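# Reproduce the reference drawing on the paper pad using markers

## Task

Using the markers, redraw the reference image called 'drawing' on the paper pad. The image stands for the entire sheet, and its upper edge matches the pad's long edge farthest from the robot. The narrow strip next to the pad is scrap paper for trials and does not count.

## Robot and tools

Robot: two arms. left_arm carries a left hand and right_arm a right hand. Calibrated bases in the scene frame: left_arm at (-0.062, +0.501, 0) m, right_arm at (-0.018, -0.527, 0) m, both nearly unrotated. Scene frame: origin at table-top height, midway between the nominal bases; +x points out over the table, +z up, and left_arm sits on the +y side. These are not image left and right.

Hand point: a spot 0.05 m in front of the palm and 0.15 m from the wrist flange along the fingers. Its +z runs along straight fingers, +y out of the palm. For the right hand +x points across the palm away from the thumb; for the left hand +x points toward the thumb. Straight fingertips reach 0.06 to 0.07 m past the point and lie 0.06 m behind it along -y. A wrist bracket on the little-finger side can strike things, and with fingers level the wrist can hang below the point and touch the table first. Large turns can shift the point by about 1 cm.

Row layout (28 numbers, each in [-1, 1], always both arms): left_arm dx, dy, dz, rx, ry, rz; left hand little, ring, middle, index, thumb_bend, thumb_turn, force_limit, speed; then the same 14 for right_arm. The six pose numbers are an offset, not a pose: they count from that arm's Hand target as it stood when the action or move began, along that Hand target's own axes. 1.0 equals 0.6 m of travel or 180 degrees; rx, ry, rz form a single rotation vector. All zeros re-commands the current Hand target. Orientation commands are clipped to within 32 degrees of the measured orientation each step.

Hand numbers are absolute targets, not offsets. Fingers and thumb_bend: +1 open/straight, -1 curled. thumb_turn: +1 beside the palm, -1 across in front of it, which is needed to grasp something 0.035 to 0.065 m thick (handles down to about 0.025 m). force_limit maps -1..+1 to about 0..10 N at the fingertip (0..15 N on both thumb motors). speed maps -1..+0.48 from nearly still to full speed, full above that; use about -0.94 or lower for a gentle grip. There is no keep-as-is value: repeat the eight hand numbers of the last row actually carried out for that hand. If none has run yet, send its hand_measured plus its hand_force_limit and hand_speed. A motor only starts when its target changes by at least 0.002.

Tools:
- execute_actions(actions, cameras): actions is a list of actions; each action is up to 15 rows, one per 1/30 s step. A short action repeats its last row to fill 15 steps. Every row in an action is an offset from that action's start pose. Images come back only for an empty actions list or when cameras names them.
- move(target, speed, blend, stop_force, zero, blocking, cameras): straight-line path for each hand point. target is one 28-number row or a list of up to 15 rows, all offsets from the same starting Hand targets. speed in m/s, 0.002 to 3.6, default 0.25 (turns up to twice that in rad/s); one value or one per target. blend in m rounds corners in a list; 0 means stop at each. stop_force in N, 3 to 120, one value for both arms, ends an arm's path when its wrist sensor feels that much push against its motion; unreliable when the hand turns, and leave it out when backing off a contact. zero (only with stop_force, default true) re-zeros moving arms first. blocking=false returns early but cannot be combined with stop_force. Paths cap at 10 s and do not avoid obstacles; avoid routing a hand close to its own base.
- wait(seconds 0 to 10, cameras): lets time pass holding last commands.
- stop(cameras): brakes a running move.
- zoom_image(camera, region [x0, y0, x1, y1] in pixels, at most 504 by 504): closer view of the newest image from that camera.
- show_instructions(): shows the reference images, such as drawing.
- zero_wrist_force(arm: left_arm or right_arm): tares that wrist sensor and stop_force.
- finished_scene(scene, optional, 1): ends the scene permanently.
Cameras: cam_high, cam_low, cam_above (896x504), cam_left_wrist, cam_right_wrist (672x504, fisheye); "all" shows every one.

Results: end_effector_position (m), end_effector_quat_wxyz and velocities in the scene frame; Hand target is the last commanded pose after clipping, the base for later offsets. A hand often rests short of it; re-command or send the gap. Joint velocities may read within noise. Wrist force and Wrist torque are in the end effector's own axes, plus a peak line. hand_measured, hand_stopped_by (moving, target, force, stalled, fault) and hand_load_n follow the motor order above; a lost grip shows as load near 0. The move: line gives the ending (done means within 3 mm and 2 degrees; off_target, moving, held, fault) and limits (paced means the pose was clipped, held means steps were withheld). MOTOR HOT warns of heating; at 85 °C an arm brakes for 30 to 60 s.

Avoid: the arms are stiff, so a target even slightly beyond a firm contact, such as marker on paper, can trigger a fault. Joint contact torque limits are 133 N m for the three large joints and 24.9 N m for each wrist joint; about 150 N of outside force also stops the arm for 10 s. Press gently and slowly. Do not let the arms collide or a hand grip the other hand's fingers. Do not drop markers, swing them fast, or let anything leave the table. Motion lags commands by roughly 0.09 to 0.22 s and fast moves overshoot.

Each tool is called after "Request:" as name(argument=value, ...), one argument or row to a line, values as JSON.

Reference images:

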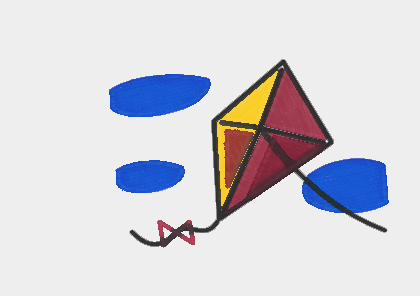

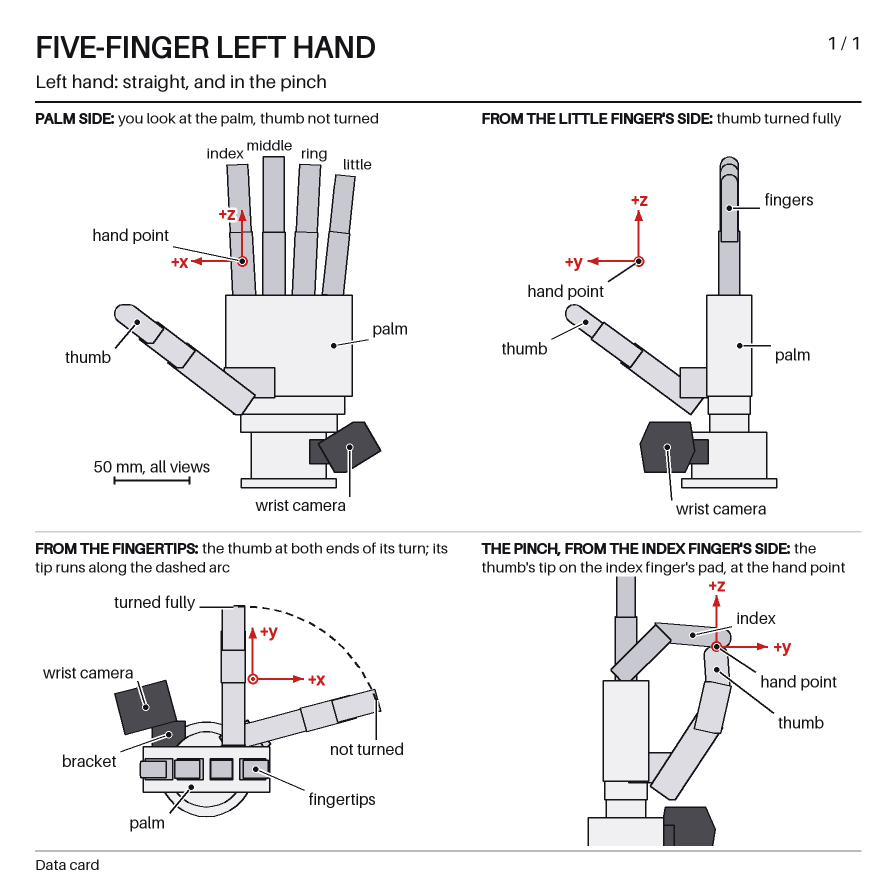

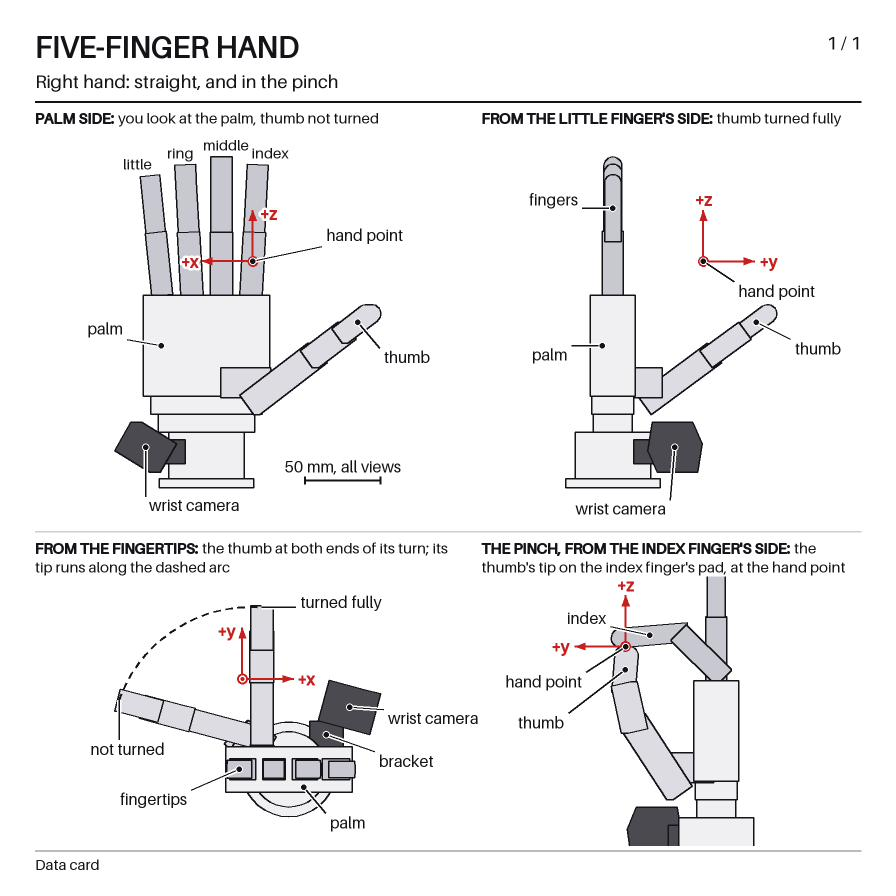

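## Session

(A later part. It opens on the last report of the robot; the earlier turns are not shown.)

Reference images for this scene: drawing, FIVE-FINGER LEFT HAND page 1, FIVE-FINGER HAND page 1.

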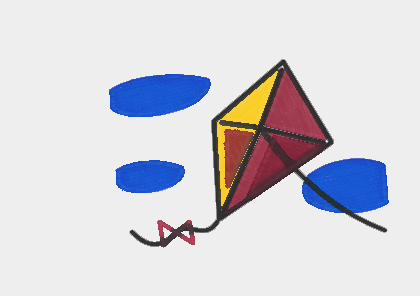

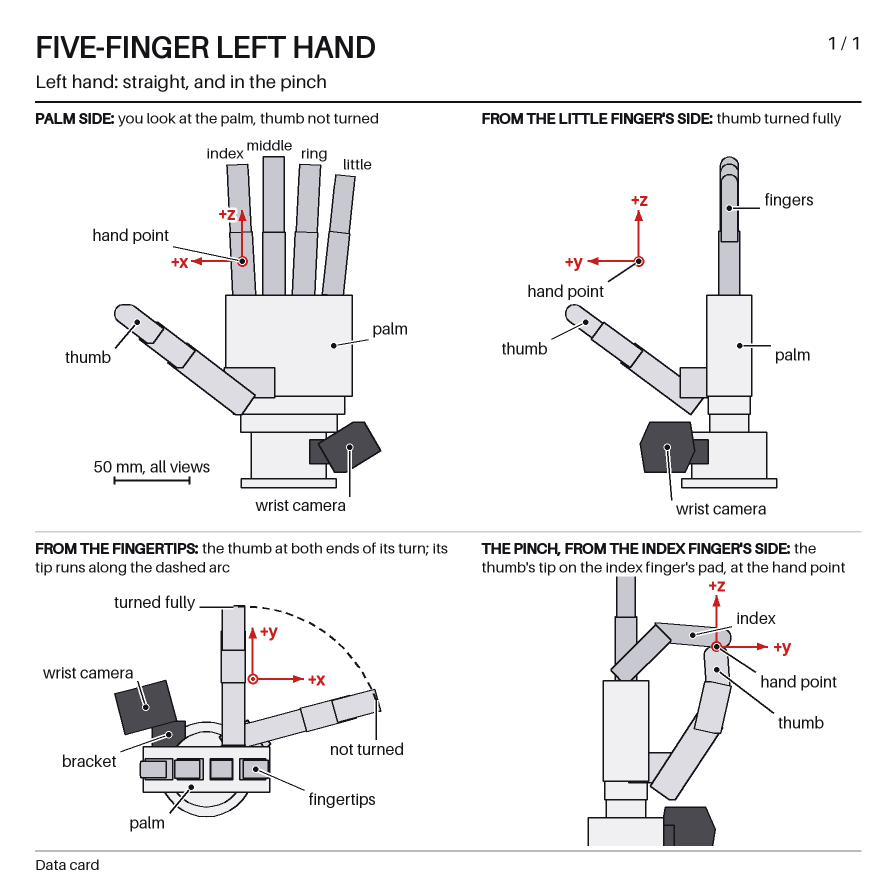

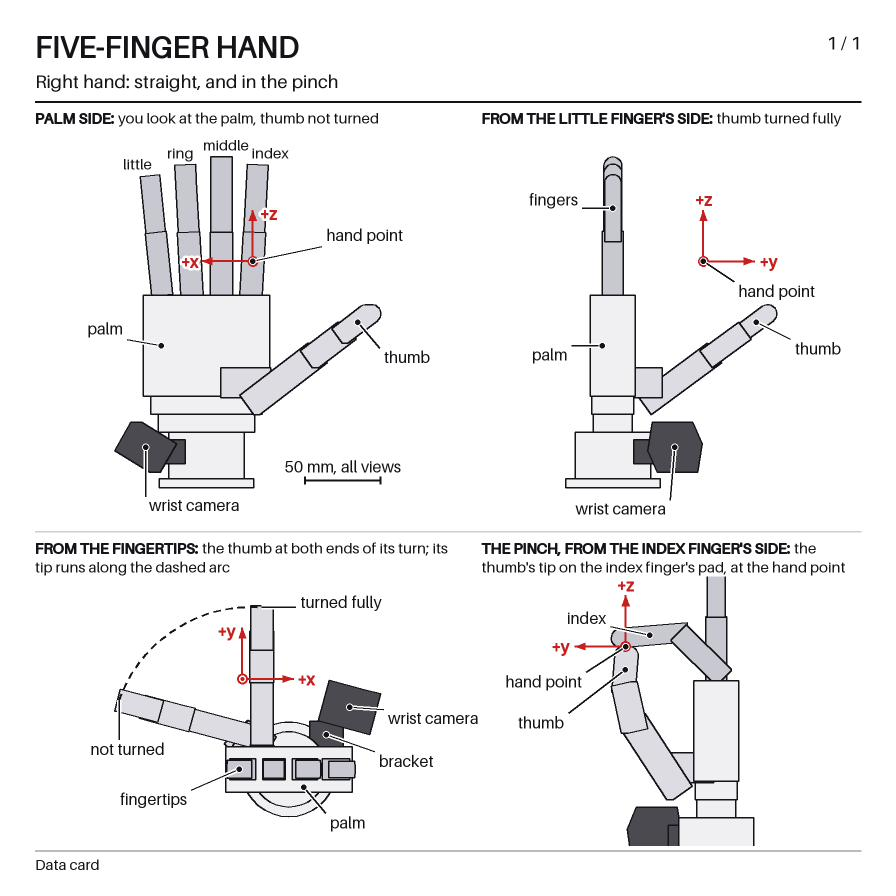

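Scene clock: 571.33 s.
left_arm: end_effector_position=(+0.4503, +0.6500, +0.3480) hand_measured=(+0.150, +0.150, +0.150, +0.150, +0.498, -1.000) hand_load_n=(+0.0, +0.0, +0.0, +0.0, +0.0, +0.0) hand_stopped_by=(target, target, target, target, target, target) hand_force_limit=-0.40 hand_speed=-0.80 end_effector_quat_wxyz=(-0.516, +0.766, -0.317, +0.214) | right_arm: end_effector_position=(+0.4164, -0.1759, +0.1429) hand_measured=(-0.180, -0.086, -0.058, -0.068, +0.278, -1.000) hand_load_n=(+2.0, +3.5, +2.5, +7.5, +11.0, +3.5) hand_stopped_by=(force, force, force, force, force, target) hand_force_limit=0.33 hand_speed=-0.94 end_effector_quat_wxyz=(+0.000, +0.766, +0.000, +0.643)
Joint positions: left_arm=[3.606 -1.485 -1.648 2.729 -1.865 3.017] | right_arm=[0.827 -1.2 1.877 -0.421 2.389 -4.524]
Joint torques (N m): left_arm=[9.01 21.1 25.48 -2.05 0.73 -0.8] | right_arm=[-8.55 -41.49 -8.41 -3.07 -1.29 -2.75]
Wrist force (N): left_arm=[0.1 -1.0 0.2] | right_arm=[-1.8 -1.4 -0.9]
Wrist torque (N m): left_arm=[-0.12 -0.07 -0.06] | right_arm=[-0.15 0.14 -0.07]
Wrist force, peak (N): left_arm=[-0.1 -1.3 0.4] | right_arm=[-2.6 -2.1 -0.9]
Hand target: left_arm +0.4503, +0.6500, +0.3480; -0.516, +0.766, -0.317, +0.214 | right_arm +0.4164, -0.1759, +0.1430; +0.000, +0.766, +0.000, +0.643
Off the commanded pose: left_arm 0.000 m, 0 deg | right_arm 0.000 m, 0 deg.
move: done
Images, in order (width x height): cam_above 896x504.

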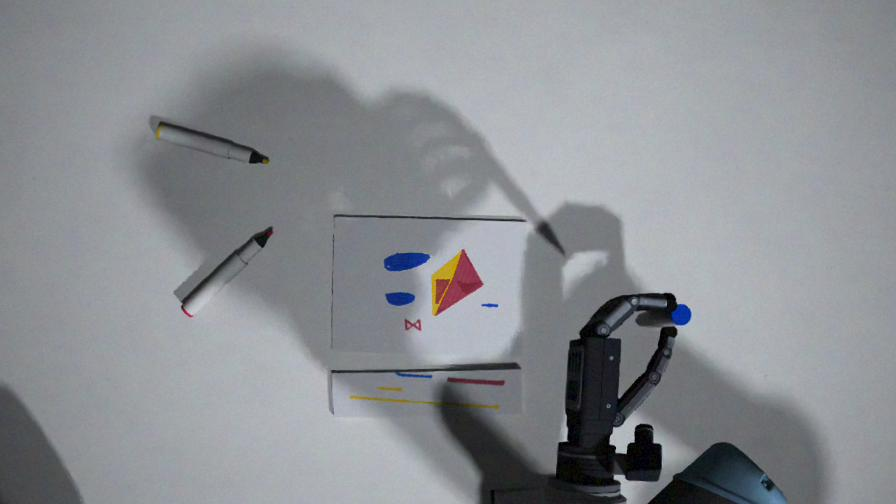

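Request:
move(
  target=[
    [0,0,0,0,0,0,0.15,0.15,0.15,0.15,0.5,-1,-0.4,-0.8,-0.01708,-0.26,-0.00088,0,0,0,-0.32,-0.29,-0.28,-0.3,0.1,-1,0.33,-0.94],
    [0,0,0,0,0,0,0.15,0.15,0.15,0.15,0.5,-1,-0.4,-0.8,-0.08291,-0.28217,0.01072,0,0,0,-0.32,-0.29,-0.28,-0.3,0.1,-1,0.33,-0.94],
  ],
  speed=[0.25,0.12],
  blend=[0.01,0],
  cameras=[],
)

Request:
move(
  target=[
    [0,0,0,0,0,0,0.15,0.15,0.15,0.15,0.5,-1,-0.4,-0.8,-0.01625,0,0.00286,0,0,0,-0.32,-0.29,-0.28,-0.3,0.1,-1,0.33,-0.94],
    [0,0,0,0,0,0,0.15,0.15,0.15,0.15,0.5,-1,-0.4,-0.8,-0.01464,0.00336,0.01191,0,0,0,-0.32,-0.29,-0.28,-0.3,0.1,-1,0.33,-0.94],
    [0,0,0,0,0,0,0.15,0.15,0.15,0.15,0.5,-1,-0.4,-0.8,-0.01327,0.01195,0.01975,0,0,0,-0.32,-0.29,-0.28,-0.3,0.1,-1,0.33,-0.94],
    [0,0,0,0,0,0,0.15,0.15,0.15,0.15,0.5,-1,-0.4,-0.8,-0.01235,0.02451,0.02517,0,0,0,-0.32,-0.29,-0.28,-0.3,0.1,-1,0.33,-0.94],
    [0,0,0,0,0,0,0.15,0.15,0.15,0.15,0.5,-1,-0.4,-0.8,-0.01195,0.04373,0.02781,0,0,0,-0.32,-0.29,-0.28,-0.3,0.1,-1,0.33,-0.94],
    [0,0,0,0,0,0,0.15,0.15,0.15,0.15,0.5,-1,-0.4,-0.8,-0.01214,0.05929,0.02713,0,0,0,-0.32,-0.29,-0.28,-0.3,0.1,-1,0.33,-0.94],
    [0,0,0,0,0,0,0.15,0.15,0.15,0.15,0.5,-1,-0.4,-0.8,-0.013,0.06338,0.02241,0,0,0,-0.32,-0.29,-0.28,-0.3,0.1,-1,0.33,-0.94],
    [0,0,0,0,0,0,0.15,0.15,0.15,0.15,0.5,-1,-0.4,-0.8,-0.01496,0.06563,0.01151,0,0,0,-0.32,-0.29,-0.28,-0.3,0.1,-1,0.33,-0.94],
    [0,0,0,0,0,0,0.15,0.15,0.15,0.15,0.5,-1,-0.4,-0.8,-0.0177,0.06644,-0.00373,0,0,0,-0.32,-0.29,-0.28,-0.3,0.1,-1,0.33,-0.94],
    [0,0,0,0,0,0,0.15,0.15,0.15,0.15,0.5,-1,-0.4,-0.8,-0.01843,0.06149,-0.00794,0,0,0,-0.32,-0.29,-0.28,-0.3,0.1,-1,0.33,-0.94],
    [0,0,0,0,0,0,0.15,0.15,0.15,0.15,0.5,-1,-0.4,-0.8,-0.01907,0.04568,-0.01188,0,0,0,-0.32,-0.29,-0.28,-0.3,0.1,-1,0.33,-0.94],
    [0,0,0,0,0,0,0.15,0.15,0.15,0.15,0.5,-1,-0.4,-0.8,-0.01918,0.02604,-0.01289,0,0,0,-0.32,-0.29,-0.28,-0.3,0.1,-1,0.33,-0.94],
    [0,0,0,0,0,0,0.15,0.15,0.15,0.15,0.5,-1,-0.4,-0.8,-0.0187,0.01006,-0.01059,0,0,0,-0.32,-0.29,-0.28,-0.3,0.1,-1,0.33,-0.94],
    [0,0,0,0,0,0,0.15,0.15,0.15,0.15,0.5,-1,-0.4,-0.8,-0.01748,0.0017,-0.00396,0,0,0,-0.32,-0.29,-0.28,-0.3,0.1,-1,0.33,-0.94],
    [0,0,0,0,0,0,0.15,0.15,0.15,0.15,0.5,-1,-0.4,-0.8,-0.01625,0,0.00286,0,0,0,-0.32,-0.29,-0.28,-0.3,0.1,-1,0.33,-0.94],
  ],
  speed=[0.02,0.05,0.05,0.05,0.05,0.05,0.05,0.05,0.05,0.05,0.05,0.05,0.05,0.05,0.05],
  blend=[0,0.001,0.001,0.001,0.001,0.0004,0.0005,0.001,0.0004,0.0005,0.001,0.001,0.001,0.001,0],
  cameras=[],
)

Scene clock: 575.83 s.
left_arm: end_effector_position=(+0.4503, +0.6500, +0.3480) hand_measured=(+0.150, +0.150, +0.150, +0.150, +0.498, -1.000) hand_load_n=(+0.0, +0.0, +0.0, +0.0, +0.0, +0.0) hand_stopped_by=(target, target, target, target, target, target) hand_force_limit=-0.40 hand_speed=-0.80 end_effector_quat_wxyz=(-0.516, +0.766, -0.317, +0.214) | right_arm: end_effector_position=(+0.4142, -0.0067, +0.0929) hand_measured=(-0.180, -0.086, -0.058, -0.068, +0.278, -1.000) hand_load_n=(+2.0, +3.0, +2.5, +7.5, +11.0, +3.0) hand_stopped_by=(force, force, force, force, force, target) hand_force_limit=0.33 hand_speed=-0.94 end_effector_quat_wxyz=(+0.000, +0.766, +0.000, +0.643)
Joint positions: left_arm=[3.606 -1.485 -1.648 2.729 -1.865 3.017] | right_arm=[1.026 -0.802 1.358 -0.225 2.58 -4.43]
Joint torques (N m): left_arm=[8.76 20.93 25.96 -2.1 0.72 -0.87] | right_arm=[8.36 -43.09 -28.69 -2.64 1.57 1.89]
Wrist force (N): left_arm=[-0.2 -1.0 0.0] | right_arm=[-2.0 -1.2 -0.8]
Wrist torque (N m): left_arm=[-0.10 -0.04 -0.08] | right_arm=[-0.15 0.15 -0.20]
Wrist force, peak (N): left_arm=[-0.1 -1.4 0.1] | right_arm=[-2.8 -1.7 -0.5]
Hand target: left_arm +0.4503, +0.6500, +0.3480; -0.516, +0.766, -0.317, +0.214 | right_arm +0.4142, -0.0066, +0.0928; +0.000, +0.766, +0.000, +0.643
Off the commanded pose: left_arm 0.000 m, 0 deg | right_arm 0.000 m, 0 deg.
move: done
No camera images: "cameras" was empty.

Scene clock: 579.13 s.
left_arm: end_effector_position=(+0.4503, +0.6500, +0.3480) hand_measured=(+0.150, +0.150, +0.150, +0.150, +0.498, -1.000) hand_load_n=(-0.5, +0.0, +0.0, +0.0, +0.0, +0.5) hand_stopped_by=(target, target, target, target, target, target) hand_force_limit=-0.40 hand_speed=-0.80 end_effector_quat_wxyz=(-0.516, +0.766, -0.317, +0.214) | right_arm: end_effector_position=(+0.4142, -0.0067, +0.0829) hand_measured=(-0.180, -0.086, -0.058, -0.068, +0.278, -1.000) hand_load_n=(+2.5, +3.5, +2.0, +7.0, +11.5, +3.0) hand_stopped_by=(force, force, force, force, force, target) hand_force_limit=0.33 hand_speed=-0.94 end_effector_quat_wxyz=(+0.000, +0.766, +0.000, +0.643)
Joint positions: left_arm=[3.606 -1.485 -1.648 2.729 -1.865 3.017] | right_arm=[1.026 -0.789 1.363 -0.244 2.58 -4.43]
Joint torques (N m): left_arm=[8.93 21.06 25.26 -1.95 0.79 -0.75] | right_arm=[-6.7 -43.3 -28.34 2.69 -1.16 -2.44]
Wrist force (N): left_arm=[-0.4 -1.2 0.2] | right_arm=[-1.2 -1.1 -1.1]
Wrist torque (N m): left_arm=[-0.16 0.00 -0.09] | right_arm=[-0.14 0.10 -0.07]
Wrist force, peak (N): left_arm=[-0.1 -1.3 0.1] | right_arm=[-2.2 -1.4 -0.7]
Hand target: left_arm +0.4503, +0.6500, +0.3480; -0.516, +0.766, -0.317, +0.214 | right_arm +0.4142, -0.0066, +0.0829; +0.000, +0.766, +0.000, +0.643
Off the commanded pose: left_arm 0.000 m, 0 deg | right_arm 0.000 m, 0 deg.
move: done
No camera images: "cameras" was empty.

Request:
move(
  target=[
    [0,0,0,0,0,0,0.15,0.15,0.15,0.15,0.5,-1,-0.4,-0.8,0,0.00245,0.00095,0,0,0,-0.32,-0.29,-0.28,-0.3,0.1,-1,0.33,-0.94],
    [0,0,0,0,0,0,0.15,0.15,0.15,0.15,0.5,-1,-0.4,-0.8,0.00033,0.06486,0.00417,0,0,0,-0.32,-0.29,-0.28,-0.3,0.1,-1,0.33,-0.94],
    [0,0,0,0,0,0,0.15,0.15,0.15,0.15,0.5,-1,-0.4,-0.8,0.00089,0.0647,0.00729,0,0,0,-0.32,-0.29,-0.28,-0.3,0.1,-1,0.33,-0.94],
    [0,0,0,0,0,0,0.15,0.15,0.15,0.15,0.5,-1,-0.4,-0.8,0.00057,0.00345,0.00412,0,0,0,-0.32,-0.29,-0.28,-0.3,0.1,-1,0.33,-0.94],
    [0,0,0,0,0,0,0.15,0.15,0.15,0.15,0.5,-1,-0.4,-0.8,0.00113,0.00462,0.00731,0,0,0,-0.32,-0.29,-0.28,-0.3,0.1,-1,0.33,-0.94],
    [0,0,0,0,0,0,0.15,0.15,0.15,0.15,0.5,-1,-0.4,-0.8,0.00145,0.06453,0.0104,0,0,0,-0.32,-0.29,-0.28,-0.3,0.1,-1,0.33,-0.94],
    [0,0,0,0,0,0,0.15,0.15,0.15,0.15,0.5,-1,-0.4,-0.8,0.00201,0.06437,0.01352,0,0,0,-0.32,-0.29,-0.28,-0.3,0.1,-1,0.33,-0.94],
    [0,0,0,0,0,0,0.15,0.15,0.15,0.15,0.5,-1,-0.4,-0.8,0.0017,0.00745,0.01058,0,0,0,-0.32,-0.29,-0.28,-0.3,0.1,-1,0.33,-0.94],
    [0,0,0,0,0,0,0.15,0.15,0.15,0.15,0.5,-1,-0.4,-0.8,0.00228,0.01094,0.01388,0,0,0,-0.32,-0.29,-0.28,-0.3,0.1,-1,0.33,-0.94],
    [0,0,0,0,0,0,0.15,0.15,0.15,0.15,0.5,-1,-0.4,-0.8,0.00256,0.06337,0.01659,0,0,0,-0.32,-0.29,-0.28,-0.3,0.1,-1,0.33,-0.94],
    [0,0,0,0,0,0,0.15,0.15,0.15,0.15,0.5,-1,-0.4,-0.8,0.00311,0.06237,0.01966,0,0,0,-0.32,-0.29,-0.28,-0.3,0.1,-1,0.33,-0.94],
    [0,0,0,0,0,0,0.15,0.15,0.15,0.15,0.5,-1,-0.4,-0.8,0.00286,0.01494,0.01721,0,0,0,-0.32,-0.29,-0.28,-0.3,0.1,-1,0.33,-0.94],
    [0,0,0,0,0,0,0.15,0.15,0.15,0.15,0.5,-1,-0.4,-0.8,0.00346,0.02143,0.02067,0,0,0,-0.32,-0.29,-0.28,-0.3,0.1,-1,0.33,-0.94],
    [0,0,0,0,0,0,0.15,0.15,0.15,0.15,0.5,-1,-0.4,-0.8,0.00367,0.06054,0.02269,0,0,0,-0.32,-0.29,-0.28,-0.3,0.1,-1,0.33,-0.94],
    [0,0,0,0,0,0,0.15,0.15,0.15,0.15,0.5,-1,-0.4,-0.8,0.01188,0.06054,0.02124,0,0,0,-0.32,-0.29,-0.28,-0.3,0.1,-1,0.33,-0.94],
  ],
  speed=0.06,
  blend=[0.0003,0.0003,0.0003,0.0003,0.0003,0.0003,0.0003,0.0003,0.0003,0.0003,0.0003,0.0003,0.0003,0,0],
  cameras=[],
)

Scene clock: 586.70 s.
left_arm: end_effector_position=(+0.4503, +0.6500, +0.3480) hand_measured=(+0.150, +0.150, +0.150, +0.150, +0.498, -1.000) hand_load_n=(+0.0, +0.0, +0.0, +0.0, +0.0, +0.0) hand_stopped_by=(target, target, target, target, target, target) hand_force_limit=-0.40 hand_speed=-0.80 end_effector_quat_wxyz=(-0.516, +0.766, -0.317, +0.214) | right_arm: end_effector_position=(+0.4280, -0.0430, +0.0877) hand_measured=(-0.180, -0.086, -0.058, -0.068, +0.278, -1.000) hand_load_n=(+1.5, +3.5, +2.5, +7.0, +11.0, +3.5) hand_stopped_by=(force, force, force, force, force, target) hand_force_limit=0.33 hand_speed=-0.94 end_effector_quat_wxyz=(+0.000, +0.766, +0.000, +0.643)
Joint positions: left_arm=[3.606 -1.485 -1.648 2.729 -1.865 3.017] | right_arm=[0.972 -0.861 1.482 -0.316 2.529 -4.46]
Joint torques (N m): left_arm=[8.78 21.02 25.38 -1.95 0.63 -0.71] | right_arm=[-8.08 -52.99 -28.33 2.62 -1.13 -1.81]
Wrist force (N): left_arm=[0.0 -1.0 0.3] | right_arm=[-2.1 -1.2 -0.7]
Wrist torque (N m): left_arm=[-0.12 -0.06 -0.07] | right_arm=[-0.15 0.16 -0.08]
Wrist force, peak (N): left_arm=[-0.1 -1.4 0.0] | right_arm=[-2.2 -1.2 -0.9]
Hand target: left_arm +0.4503, +0.6500, +0.3480; -0.516, +0.766, -0.317, +0.214 | right_arm +0.4280, -0.0430, +0.0877; +0.000, +0.766, +0.000, +0.643
Off the commanded pose: left_arm 0.000 m, 0 deg | right_arm 0.000 m, 0 deg.
move: done
No camera images: "cameras" was empty.

Request:
move(
  target=[
    [0,0,0,0,0,0,0.15,0.15,0.15,0.15,0.5,-1,-0.4,-0.8,-0.00389,0.00449,-0.02163,0,0,0,-0.32,-0.29,-0.28,-0.3,0.1,-1,0.33,-0.94],
    [0,0,0,0,0,0,0.15,0.15,0.15,0.15,0.5,-1,-0.4,-0.8,-0.0121,0.00449,-0.02018,0,0,0,-0.32,-0.29,-0.28,-0.3,0.1,-1,0.33,-0.94],
    [0,0,0,0,0,0,0.15,0.15,0.15,0.15,0.5,-1,-0.4,-0.8,-0.01244,-0.05842,-0.02343,0,0,0,-0.32,-0.29,-0.28,-0.3,0.1,-1,0.33,-0.94],
    [0,0,0,0,0,0,0.15,0.15,0.15,0.15,0.5,-1,-0.4,-0.8,-0.01299,-0.05776,-0.02652,0,0,0,-0.32,-0.29,-0.28,-0.3,0.1,-1,0.33,-0.94],
    [0,0,0,0,0,0,0.15,0.15,0.15,0.15,0.5,-1,-0.4,-0.8,-0.01266,0.00466,-0.0233,0,0,0,-0.32,-0.29,-0.28,-0.3,0.1,-1,0.33,-0.94],
    [0,0,0,0,0,0,0.15,0.15,0.15,0.15,0.5,-1,-0.4,-0.8,-0.01322,0.00482,-0.02641,0,0,0,-0.32,-0.29,-0.28,-0.3,0.1,-1,0.33,-0.94],
    [0,0,0,0,0,0,0.15,0.15,0.15,0.15,0.5,-1,-0.4,-0.8,-0.01354,-0.05509,-0.02951,0,0,0,-0.32,-0.29,-0.28,-0.3,0.1,-1,0.33,-0.94],
    [0,0,0,0,0,0,0.15,0.15,0.15,0.15,0.5,-1,-0.4,-0.8,-0.01405,-0.05194,-0.0323,0,0,0,-0.32,-0.29,-0.28,-0.3,0.1,-1,0.33,-0.94],
    [0,0,0,0,0,0,0.15,0.15,0.15,0.15,0.5,-1,-0.4,-0.8,-0.01376,0.00331,-0.02945,0,0,0,-0.32,-0.29,-0.28,-0.3,0.1,-1,0.33,-0.94],
    [0,0,0,0,0,0,0.15,0.15,0.15,0.15,0.5,-1,-0.4,-0.8,-0.01431,-0.00152,-0.03266,0,0,0,-0.32,-0.29,-0.28,-0.3,0.1,-1,0.33,-0.94],
    [0,0,0,0,0,0,0.15,0.15,0.15,0.15,0.5,-1,-0.4,-0.8,-0.01455,-0.04646,-0.03498,0,0,0,-0.32,-0.29,-0.28,-0.3,0.1,-1,0.33,-0.94],
    [0,0,0,0,0,0,0.15,0.15,0.15,0.15,0.5,-1,-0.4,-0.8,0.00187,-0.04646,-0.03787,0,0,0,-0.32,-0.29,-0.28,-0.3,0.1,-1,0.33,-0.94],
    [0,0,0,0,0,0,0.15,0.15,0.15,0.15,0.5,-1,-0.4,-0.8,0.0675,0.15,-0.0495,0,0,0,-0.32,-0.29,-0.28,-0.3,0.1,-1,0.33,-0.94],
    [0,0,0,0,0,0,0.15,0.15,0.15,0.15,0.5,-1,-0.4,-0.8,0.083,0.22,-0.052,0,0,0,-0.32,-0.29,-0.28,-0.3,0.1,-1,0.33,-0.94],
  ],
  speed=[0.06,0.02,0.06,0.06,0.06,0.06,0.06,0.06,0.06,0.06,0.06,0.06,0.2,0.25],
  blend=[0,0,0.0003,0.0003,0.0003,0.0003,0.0003,0.0003,0.0003,0.0003,0,0.005,0.02,0],
  cameras=["cam_above"],
)

Request:
zoom_image(
  camera="cam_above",
  region=[320, 200, 540, 370],
)

Request:
zoom_image(
  camera="cam_above",
  region=[460, 270, 532, 342],
)

Scene clock: 596.03 s.
left_arm: end_effector_position=(+0.4503, +0.6500, +0.3480) hand_measured=(+0.150, +0.150, +0.150, +0.150, +0.498, -1.000) hand_load_n=(+0.0, +0.0, +0.0, +0.0, +0.0, +0.0) hand_stopped_by=(target, target, target, target, target, target) hand_force_limit=-0.40 hand_speed=-0.80 end_effector_quat_wxyz=(-0.516, +0.766, -0.317, +0.214) | right_arm: end_effector_position=(+0.4058, -0.1749, +0.1422) hand_measured=(-0.180, -0.086, -0.058, -0.068, +0.278, -1.000) hand_load_n=(+2.0, +3.5, +2.5, +7.5, +11.0, +3.5) hand_stopped_by=(force, force, force, force, force, target) hand_force_limit=0.33 hand_speed=-0.94 end_effector_quat_wxyz=(+0.000, +0.766, +0.000, +0.643)
Joint positions: left_arm=[3.606 -1.485 -1.648 2.729 -1.865 3.017] | right_arm=[0.847 -1.205 1.887 -0.42 2.408 -4.516]
Joint torques (N m): left_arm=[8.39 21.02 25.39 -1.86 0.68 -0.71] | right_arm=[-7.3 -41.51 -7.68 -2.88 -1.29 -2.51]
Wrist force (N): left_arm=[0.0 -0.9 0.4] | right_arm=[-1.8 -1.4 -0.6]
Wrist torque (N m): left_arm=[-0.12 -0.05 -0.07] | right_arm=[-0.18 0.13 -0.07]
Wrist force, peak (N): left_arm=[-0.4 -1.3 0.4] | right_arm=[-2.1 -2.5 -1.0]
Hand target: left_arm +0.4503, +0.6500, +0.3480; -0.516, +0.766, -0.317, +0.214 | right_arm +0.4058, -0.1750, +0.1422; +0.000, +0.766, +0.000, +0.643
Off the commanded pose: left_arm 0.000 m, 0 deg | right_arm 0.000 m, 0 deg.
move: done
Images, in order (width x height): cam_above 896x504.

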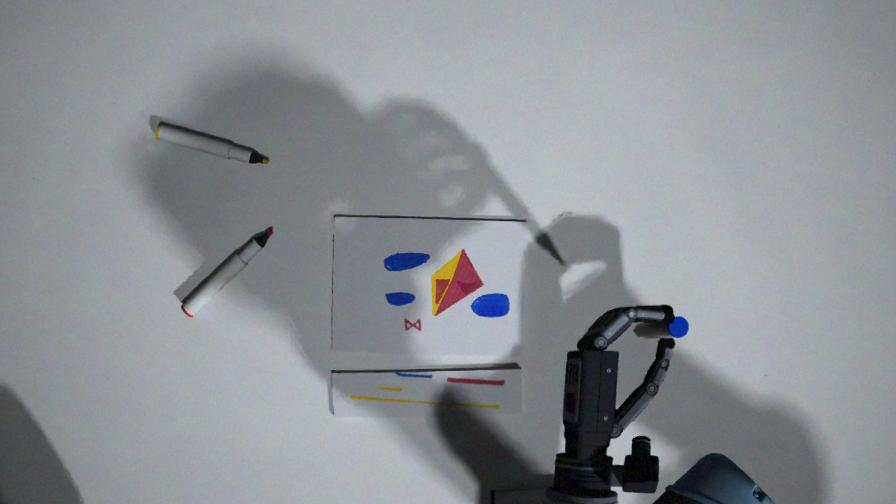

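Scaled by 2.291 from the camera's 896x504 image, which has a finer 1280x720 frame.

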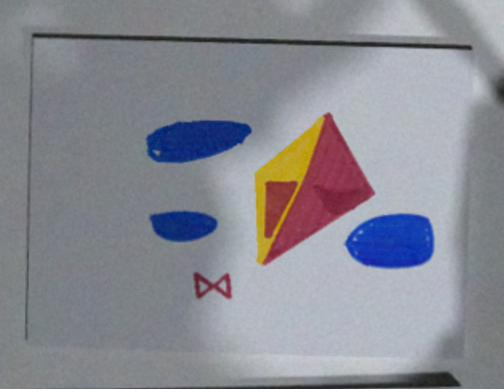

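Scaled by 7.000 from the camera's 896x504 image, which has a finer 1280x720 frame.

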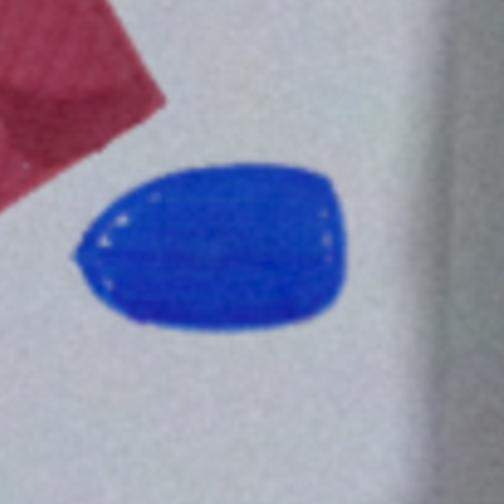

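Request:
move(
  target=[
    [0,0,0,0,0,0,0.15,0.15,0.15,0.15,0.5,-1,-0.4,-0.8,0.15853,0.05,0.13118,0,0,0,-0.32,-0.29,-0.28,-0.3,0.1,-1,0.33,-0.94],
    [0,0,0,0,0,0,0.15,0.15,0.15,0.15,0.5,-1,-0.4,-0.8,0.16959,0.035,0.1939,-0.236,0.1336,0.5394,-0.32,-0.29,-0.28,-0.3,0.1,-1,0.33,-0.94],
    [0,0,0,0,0,0,0.15,0.15,0.15,0.15,0.5,-1,-0.4,-0.8,-0.0967,0.035,0.24082,-0.236,0.1336,0.5394,-0.32,-0.29,-0.28,-0.3,0.1,-1,0.33,-0.94],
  ],
  speed=[0.25,0.4,0.15],
  blend=[0.03,0.02,0],
  cameras=["cam_right_wrist","cam_above","cam_low"],
)

Scene clock: 603.10 s.
left_arm: end_effector_position=(+0.4503, +0.6500, +0.3480) hand_measured=(+0.150, +0.150, +0.150, +0.150, +0.498, -1.000) hand_load_n=(+0.0, +0.0, +0.0, +0.0, +0.0, +0.0) hand_stopped_by=(target, target, target, target, target, target) hand_force_limit=-0.40 hand_speed=-0.80 end_effector_quat_wxyz=(-0.516, +0.766, -0.317, +0.214) | right_arm: end_effector_position=(+0.5381, -0.1960, +0.0601) hand_measured=(-0.180, -0.086, -0.058, -0.068, +0.278, -1.000) hand_load_n=(+1.5, +3.0, +2.0, +7.5, +11.0, +3.5) hand_stopped_by=(force, force, force, force, force, target) hand_force_limit=0.33 hand_speed=-0.94 end_effector_quat_wxyz=(+0.223, -0.331, +0.760, -0.513)
Joint positions: left_arm=[3.606 -1.485 -1.648 2.729 -1.865 3.017] | right_arm=[0.634 -0.708 1.211 0.651 2.72 -2.023]
Joint torques (N m): left_arm=[8.03 21.78 25.39 -2 0.54 -0.76] | right_arm=[-7.61 -43.95 -7.79 -0.51 -0.34 -2.45]
Wrist force (N): left_arm=[0.2 -0.9 0.2] | right_arm=[-0.3 0.2 -0.4]
Wrist torque (N m): left_arm=[-0.10 -0.09 -0.06] | right_arm=[0.10 -0.01 0.05]
Wrist force, peak (N): left_arm=[-0.4 -1.4 0.3] | right_arm=[-3.0 -1.9 -1.5]
Hand target: left_arm +0.4503, +0.6500, +0.3480; -0.516, +0.766, -0.317, +0.214 | right_arm +0.5381, -0.1960, +0.0601; +0.223, -0.331, +0.760, -0.513
Off the commanded pose: left_arm 0.000 m, 0 deg | right_arm 0.000 m, 0 deg.
move: done
Images, in order (width x height): cam_low 896x504, cam_above 896x504, cam_right_wrist 672x504.

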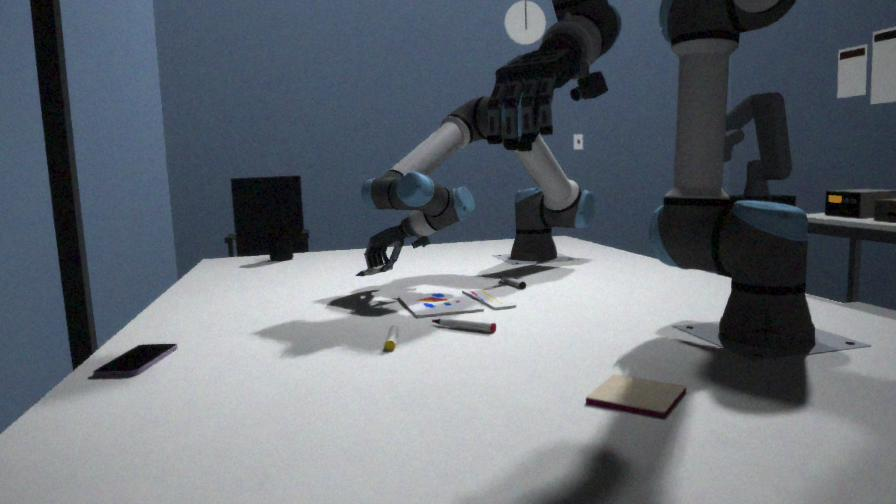

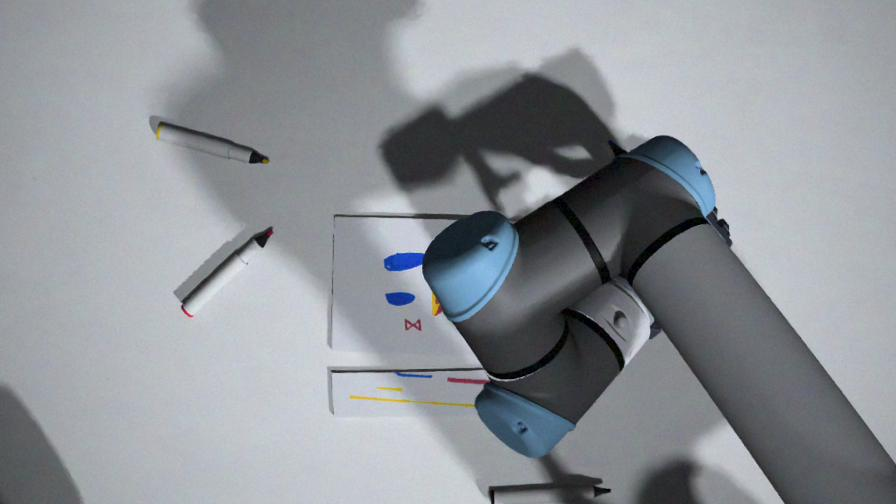

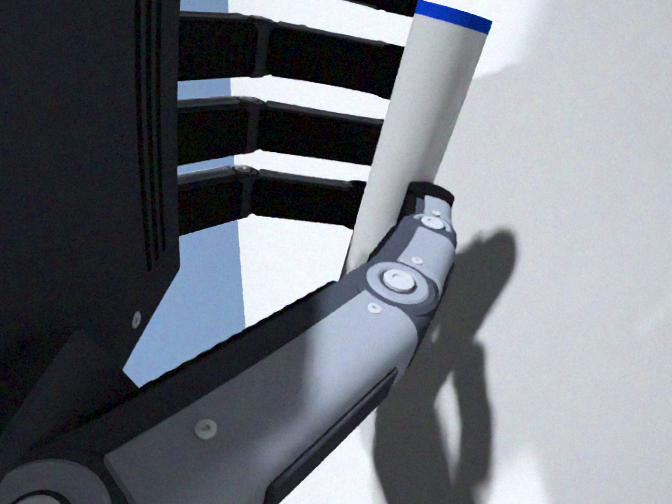

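Request:
zoom_image(
  camera="cam_low",
  region=[330, 210, 450, 310],
)

Scaled by 4.200 from the camera's 896x504 image, which has a finer 1280x720 frame.

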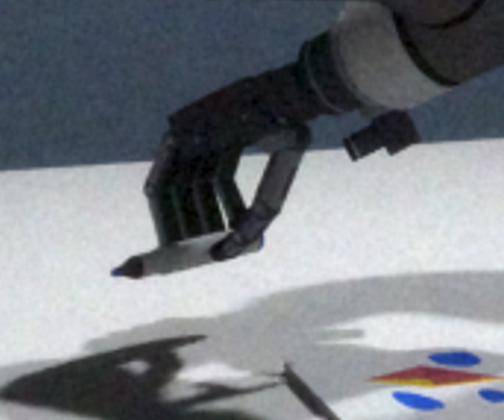

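Request:
move(
  target=[0,0,0,0,0,0,0.15,0.15,0.15,0.15,0.5,-1,-0.4,-0.8,0,0.06953,0.02813,0,0,0,-0.32,-0.29,-0.28,-0.3,0.1,-1,0.33,-0.94],
  speed=0.03,
  stop_force=3,
  cameras=["cam_low","cam_right_wrist"],
)

Request:
zoom_image(
  camera="cam_low",
  region=[330, 210, 450, 310],
)

Scene clock: 607.20 s.
left_arm: end_effector_position=(+0.4503, +0.6500, +0.3480) hand_measured=(+0.150, +0.150, +0.150, +0.150, +0.498, -1.000) hand_load_n=(+0.0, +0.0, +0.0, +0.0, +0.0, +0.0) hand_stopped_by=(target, target, target, target, target, target) hand_force_limit=-0.40 hand_speed=-0.80 end_effector_quat_wxyz=(-0.516, +0.766, -0.317, +0.214) | right_arm: end_effector_position=(+0.5381, -0.1960, +0.0182) hand_measured=(-0.180, -0.086, -0.058, -0.068, +0.278, -1.000) hand_load_n=(+2.0, +3.0, +2.0, +7.5, +11.0, +3.5) hand_stopped_by=(force, force, force, force, force, target) hand_force_limit=0.33 hand_speed=-0.94 end_effector_quat_wxyz=(+0.223, -0.331, +0.760, -0.513)
Joint positions: left_arm=[3.606 -1.485 -1.648 2.729 -1.865 3.017] | right_arm=[0.634 -0.654 1.229 0.579 2.72 -2.023]
Joint torques (N m): left_arm=[8.25 21.03 25.84 -1.92 0.41 -0.81] | right_arm=[-7.85 -55.92 -24.15 4.67 0.59 1.14]
Wrist force (N): left_arm=[-0.1 -1.1 0.0] | right_arm=[-0.7 -5.3 -2.7]
Wrist torque (N m): left_arm=[-0.13 -0.05 -0.07] | right_arm=[0.14 0.00 -0.05]
Wrist force, peak (N): left_arm=[-0.4 -1.1 0.6] | right_arm=[-1.4 -35.2 -18.1]
Hand target: left_arm +0.4503, +0.6500, +0.3480; -0.516, +0.766, -0.317, +0.214 | right_arm +0.5381, -0.1960, +0.0182; +0.223, -0.331, +0.760, -0.513 (not the last commanded pose)
Off the commanded pose: left_arm 0.000 m, 0 deg | right_arm 0.003 m, 0 deg.
move: contact (right_arm)
Images, in order (width x height): cam_low 896x504, cam_right_wrist 672x504.

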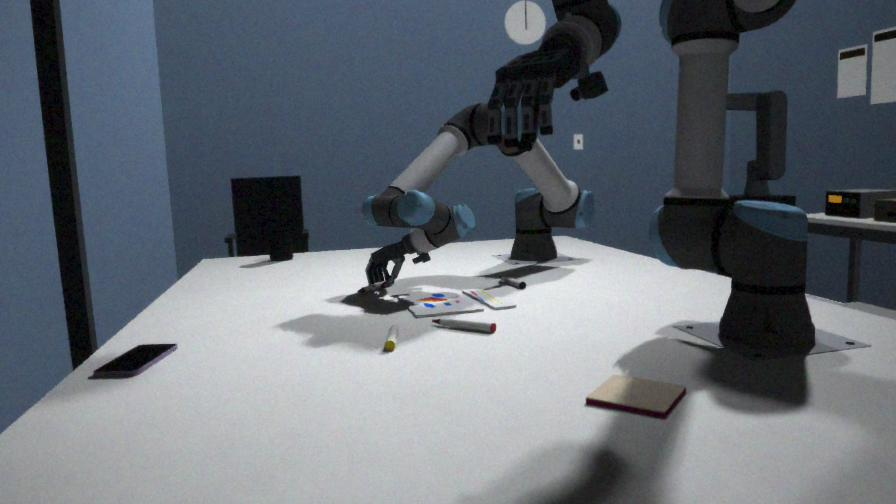

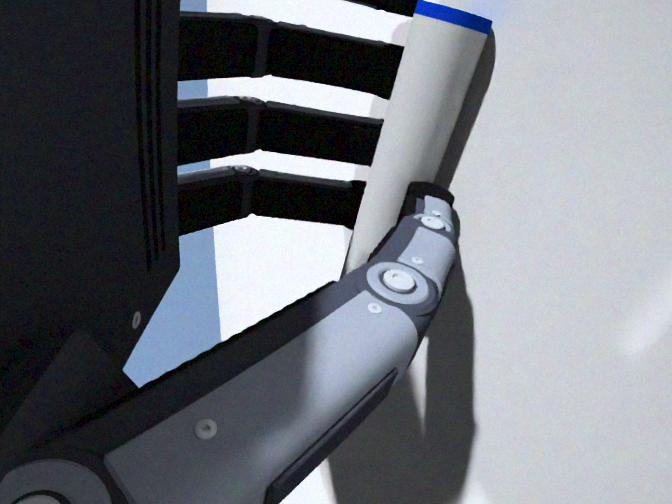

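Scaled by 4.200 from the camera's 896x504 image, which has a finer 1280x720 frame.

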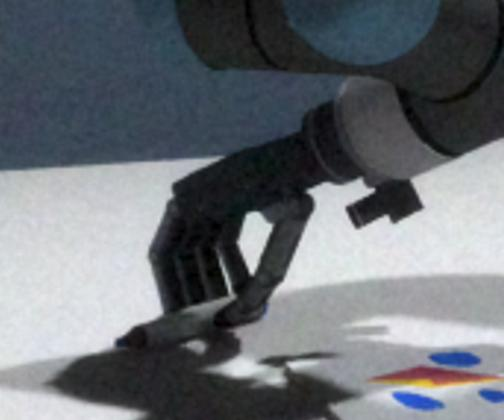

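Request:
move(
  target=[
    [0,0,0,0,0,0,0.15,0.15,0.15,0.15,0.5,-1,-0.4,-0.8,0,0,0,0,0,0,0.06,0.06,0.06,0.06,0.1,-1,0.33,-0.85],
    [0,0,0,0,0,0,0.15,0.15,0.15,0.15,0.5,-1,-0.4,-0.8,0,-0.0046,-0.0019,0,0,0,0.15,0.15,0.15,0.15,0.5,-1,0.33,-0.85],
    [0,0,0,0,0,0,0.15,0.15,0.15,0.15,0.5,-1,-0.4,-0.8,0,-0.0927,-0.0375,0,0,0,0.15,0.15,0.15,0.15,0.5,-1,0.33,-0.85],
  ],
  speed=[0.03,0.03,0.08],
  blend=0,
  cameras=["cam_right_wrist"],
)

Scene clock: 612.10 s.
left_arm: end_effector_position=(+0.4503, +0.6500, +0.3480) hand_measured=(+0.150, +0.150, +0.150, +0.150, +0.498, -1.000) hand_load_n=(+0.0, +0.0, +0.0, +0.0, +0.0, +0.0) hand_stopped_by=(target, target, target, target, target, target) hand_force_limit=-0.40 hand_speed=-0.80 end_effector_quat_wxyz=(-0.516, +0.766, -0.317, +0.214) | right_arm: end_effector_position=(+0.5381, -0.1960, +0.0782) hand_measured=(+0.150, +0.150, +0.150, +0.150, +0.496, -1.000) hand_load_n=(+0.0, +0.0, +0.0, +0.0, +0.0, +0.0) hand_stopped_by=(target, target, target, target, target, target) hand_force_limit=0.33 hand_speed=-0.85 end_effector_quat_wxyz=(+0.223, -0.331, +0.760, -0.513)
Joint positions: left_arm=[3.606 -1.485 -1.648 2.729 -1.865 3.017] | right_arm=[0.634 -0.729 1.2 0.683 2.72 -2.023]
Joint torques (N m): left_arm=[8.24 20.78 25.81 -1.89 0.37 -0.75] | right_arm=[-0.93 -58.46 -27.97 4.79 0.91 2.14]
Wrist force (N): left_arm=[0.3 -1.2 0.4] | right_arm=[-0.2 0.4 -0.6]
Wrist torque (N m): left_arm=[-0.17 -0.10 -0.05] | right_arm=[0.15 -0.03 -0.01]
Wrist force, peak (N): left_arm=[-0.2 -1.3 0.3] | right_arm=[0.0 -5.8 -8.6]
Hand target: left_arm +0.4503, +0.6500, +0.3480; -0.516, +0.766, -0.317, +0.214 | right_arm +0.5381, -0.1960, +0.0782; +0.223, -0.331, +0.760, -0.513
Off the commanded pose: left_arm 0.000 m, 0 deg | right_arm 0.000 m, 0 deg.
move: done
Images, in order (width x height): cam_right_wrist 672x504.

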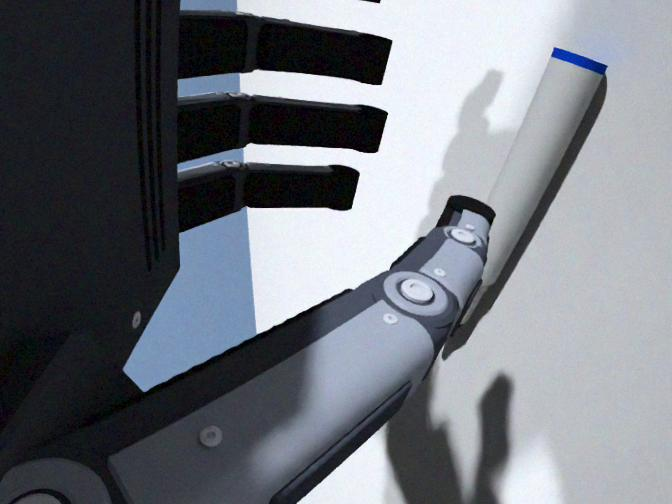

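Request:
move(
  target=[0.306,0.2731,-0.5508,0,0.2012,0.0814,0.15,0.15,0.15,0.15,0.5,-1,-0.4,-0.8,0.3532,-0.4337,0.0855,0,0,0,0.15,0.15,0.15,0.15,0.5,-1,0.33,-0.85],
  speed=0.3,
  cameras=["cam_above","cam_high"],
)

Request:
zoom_image(
  camera="cam_above",
  region=[480, 404, 640, 504],
)

Scene clock: 616.87 s.
left_arm: end_effector_position=(+0.3199, +0.2601, +0.3204) hand_measured=(+0.150, +0.150, +0.150, +0.150, +0.498, -1.000) hand_load_n=(+0.0, +0.0, -0.5, +0.0, +0.0, +0.0) hand_stopped_by=(target, target, target, target, target, target) hand_force_limit=-0.40 hand_speed=-0.80 end_effector_quat_wxyz=(-0.415, +0.616, -0.555, +0.375) | right_arm: end_effector_position=(+0.4998, -0.4500, +0.3002) hand_measured=(+0.150, +0.150, +0.150, +0.150, +0.496, -1.000) hand_load_n=(+0.0, +0.0, +0.0, +0.0, +0.0, +0.0) hand_stopped_by=(target, target, target, target, target, target) hand_force_limit=0.33 hand_speed=-0.85 end_effector_quat_wxyz=(+0.223, -0.331, +0.760, -0.513)
Joint positions: left_arm=[2.687 -1.347 -1.837 2.741 -2.082 2.912] | right_arm=[0.17 -1.478 1.614 0.456 2.407 -2.678]
Joint torques (N m): left_arm=[-10.48 2.01 26.59 1.62 -2.86 -1.55] | right_arm=[-7.03 -32.19 -11.01 3.25 -0.97 -2.41]
Wrist force (N): left_arm=[-0.5 -0.8 -0.3] | right_arm=[0.0 0.1 -0.4]
Wrist torque (N m): left_arm=[-0.07 0.00 0.01] | right_arm=[0.08 -0.07 0.07]
Wrist force, peak (N): left_arm=[-0.6 -1.4 1.6] | right_arm=[-0.9 1.5 -1.1]
Hand target: left_arm +0.3199, +0.2601, +0.3204; -0.415, +0.616, -0.555, +0.375 | right_arm +0.4998, -0.4500, +0.3002; +0.223, -0.331, +0.760, -0.513
Off the commanded pose: left_arm 0.000 m, 0 deg | right_arm 0.000 m, 0 deg.
move: done
Images, in order (width x height): cam_high 896x504, cam_above 896x504.

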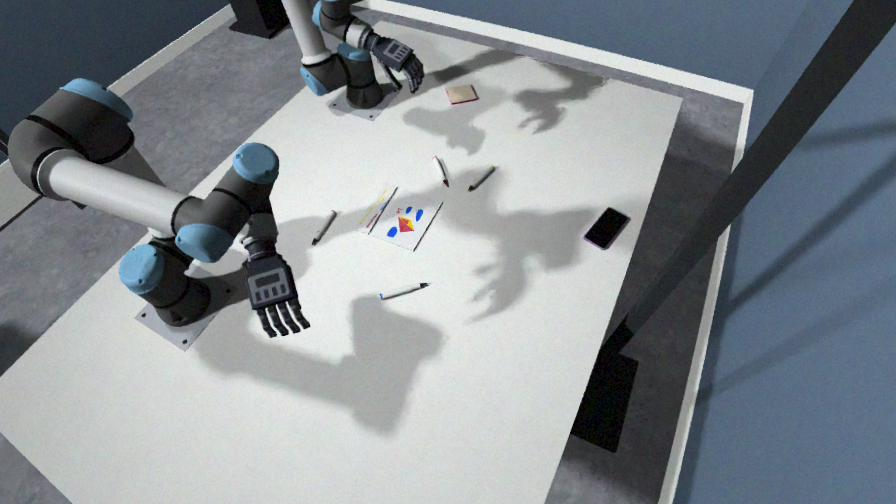

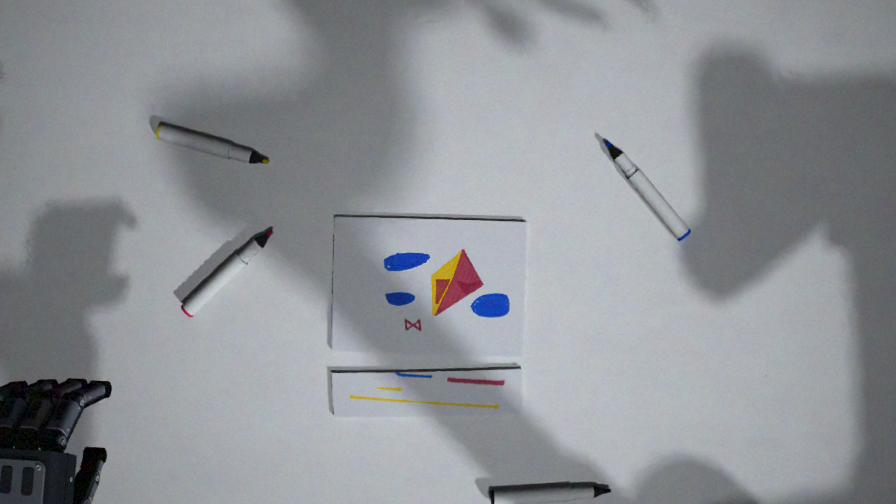

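Scaled by 3.150 from the camera's 896x504 image, which has a finer 1280x720 frame.

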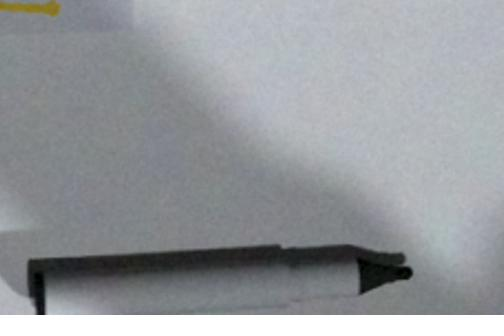

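Request:
move(
  target=[
    [0.6092,0.2137,-0.2171,0,0,0,0.15,0.1,0.15,0.1,0.45,-1,-0.4,-0.7,0,0,0,0,0,0,0.15,0.15,0.15,0.15,0.5,-1,0.33,-0.85],
    [0.6092,0.4151,-0.1356,0,0,0,0.15,0.1,0.15,0.1,0.45,-1,-0.4,-0.7,0,0,0,0,0,0,0.15,0.15,0.15,0.15,0.5,-1,0.33,-0.85],
  ],
  speed=[0.3,0.2],
  blend=[0.02,0],
  cameras=["cam_left_wrist","cam_above"],
)

Scene clock: 620.37 s.
left_arm: end_effector_position=(+0.1897, -0.1211, +0.1204) hand_measured=(+0.150, +0.100, +0.150, +0.100, +0.450, -1.000) hand_load_n=(-0.5, +0.0, +0.0, +0.0, +0.0, +0.0) hand_stopped_by=(target, target, target, target, target, target) hand_force_limit=-0.40 hand_speed=-0.70 end_effector_quat_wxyz=(-0.415, +0.616, -0.555, +0.375) | right_arm: end_effector_position=(+0.4998, -0.4500, +0.3002) hand_measured=(+0.150, +0.150, +0.150, +0.150, +0.496, -1.000) hand_load_n=(-0.5, +0.0, +0.0, +0.0, +0.0, +0.0) hand_stopped_by=(target, target, target, target, target, target) hand_force_limit=0.33 hand_speed=-0.85 end_effector_quat_wxyz=(+0.223, -0.331, +0.760, -0.513)
Joint positions: left_arm=[1.854 -2.425 -1.056 2.332 -2.718 2.026] | right_arm=[0.17 -1.478 1.614 0.456 2.407 -2.678]
Joint torques (N m): left_arm=[11.11 39.53 8.36 0.65 1.02 1.48] | right_arm=[-7.52 -32.1 -11.39 2.63 -1.2 -2.58]
Wrist force (N): left_arm=[-0.1 -1.0 0.2] | right_arm=[0.0 0.3 -0.3]
Wrist torque (N m): left_arm=[-0.12 -0.07 -0.07] | right_arm=[0.11 -0.07 0.08]
Wrist force, peak (N): left_arm=[-1.2 -1.5 0.5] | right_arm=[0.3 0.2 -0.7]
Hand target: left_arm +0.1897, -0.1211, +0.1203; -0.415, +0.616, -0.555, +0.375 | right_arm +0.4998, -0.4500, +0.3002; +0.223, -0.331, +0.760, -0.513
Off the commanded pose: left_arm 0.000 m, 0 deg | right_arm 0.000 m, 0 deg.
move: done
Images, in order (width x height): cam_above 896x504, cam_left_wrist 672x504.

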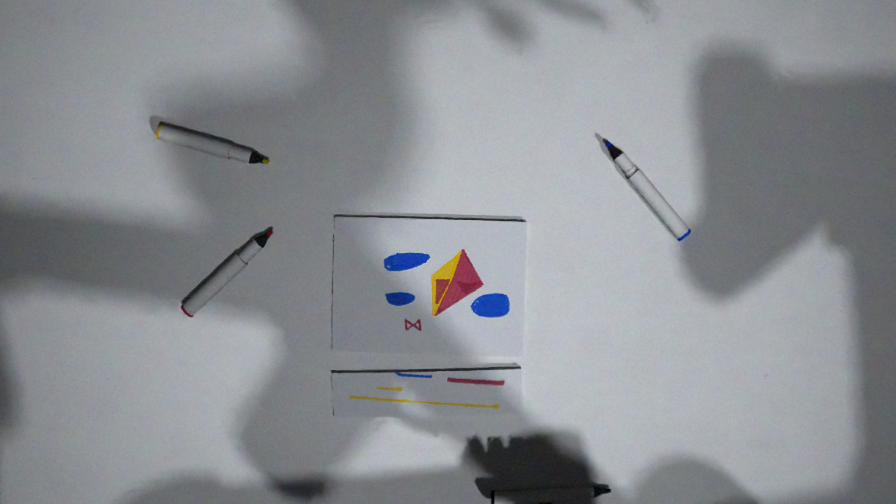

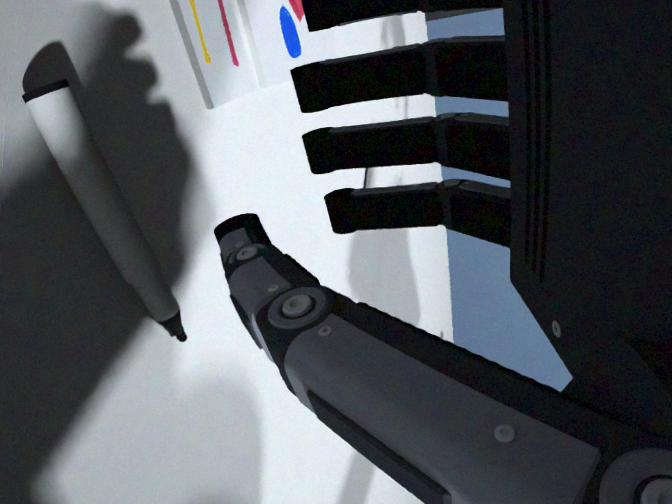

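Request:
move(
  target=[0,0.1236,0.05,0,0,0,0.15,0.1,0.15,0.1,0.45,-1,-0.4,-0.7,0,0,0,0,0,0,0.15,0.15,0.15,0.15,0.5,-1,0.33,-0.85],
  speed=0.15,
  cameras=["cam_left_wrist"],
)

Scene clock: 622.47 s.
left_arm: end_effector_position=(+0.1897, -0.1212, +0.0404) hand_measured=(+0.150, +0.100, +0.150, +0.100, +0.450, -1.000) hand_load_n=(+0.0, +0.0, +0.0, +0.0, +0.0, +0.0) hand_stopped_by=(target, target, target, target, target, target) hand_force_limit=-0.40 hand_speed=-0.70 end_effector_quat_wxyz=(-0.415, +0.616, -0.555, +0.375) | right_arm: end_effector_position=(+0.4998, -0.4500, +0.3002) hand_measured=(+0.150, +0.150, +0.150, +0.150, +0.496, -1.000) hand_load_n=(+0.0, +0.0, +0.0, +0.0, +0.0, +0.0) hand_stopped_by=(target, target, target, target, target, target) hand_force_limit=0.33 hand_speed=-0.85 end_effector_quat_wxyz=(+0.223, -0.331, +0.760, -0.513)
Joint positions: left_arm=[1.854 -2.511 -1.115 2.476 -2.718 2.026] | right_arm=[0.17 -1.478 1.614 0.456 2.407 -2.678]
Joint torques (N m): left_arm=[-3.28 40.36 7.48 0.56 -0.38 1.33] | right_arm=[-7.39 -33.12 -10.96 2.45 -1.03 -2.55]
Wrist force (N): left_arm=[0.4 -0.9 0.1] | right_arm=[0.1 0.1 -0.5]
Wrist torque (N m): left_arm=[-0.08 -0.14 -0.05] | right_arm=[0.09 -0.07 0.08]
Wrist force, peak (N): left_arm=[-0.6 -1.5 -0.4] | right_arm=[0.1 0.2 -0.6]
Hand target: left_arm +0.1898, -0.1212, +0.0403; -0.415, +0.616, -0.555, +0.375 | right_arm +0.4998, -0.4500, +0.3002; +0.223, -0.331, +0.760, -0.513
Off the commanded pose: left_arm 0.000 m, 0 deg | right_arm 0.000 m, 0 deg.
move: done
Images, in order (width x height): cam_left_wrist 672x504.

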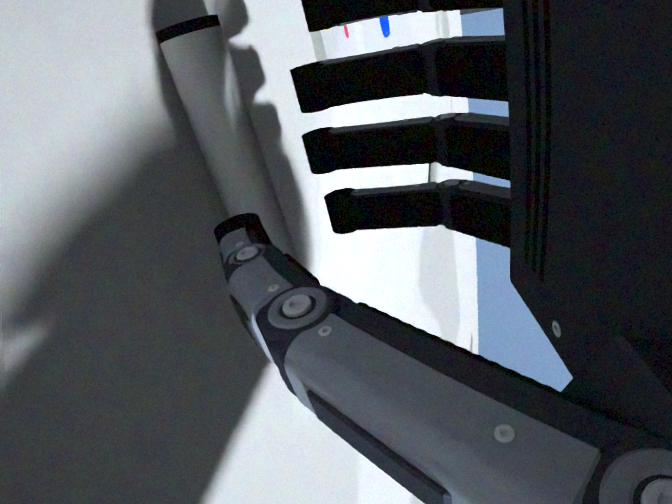

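Request:
zoom_image(
  camera="cam_left_wrist",
  region=[130, 0, 330, 240],
)

Scaled by 2.100 from the camera's 672x504 image, which has a finer 960x720 frame.

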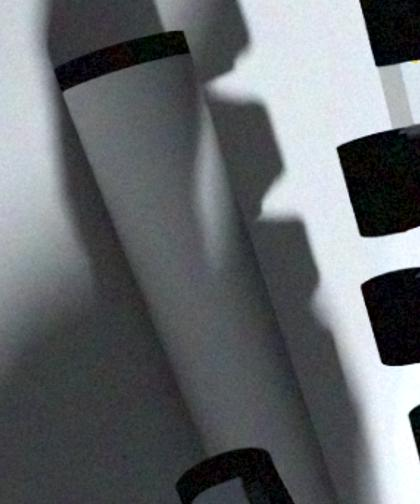

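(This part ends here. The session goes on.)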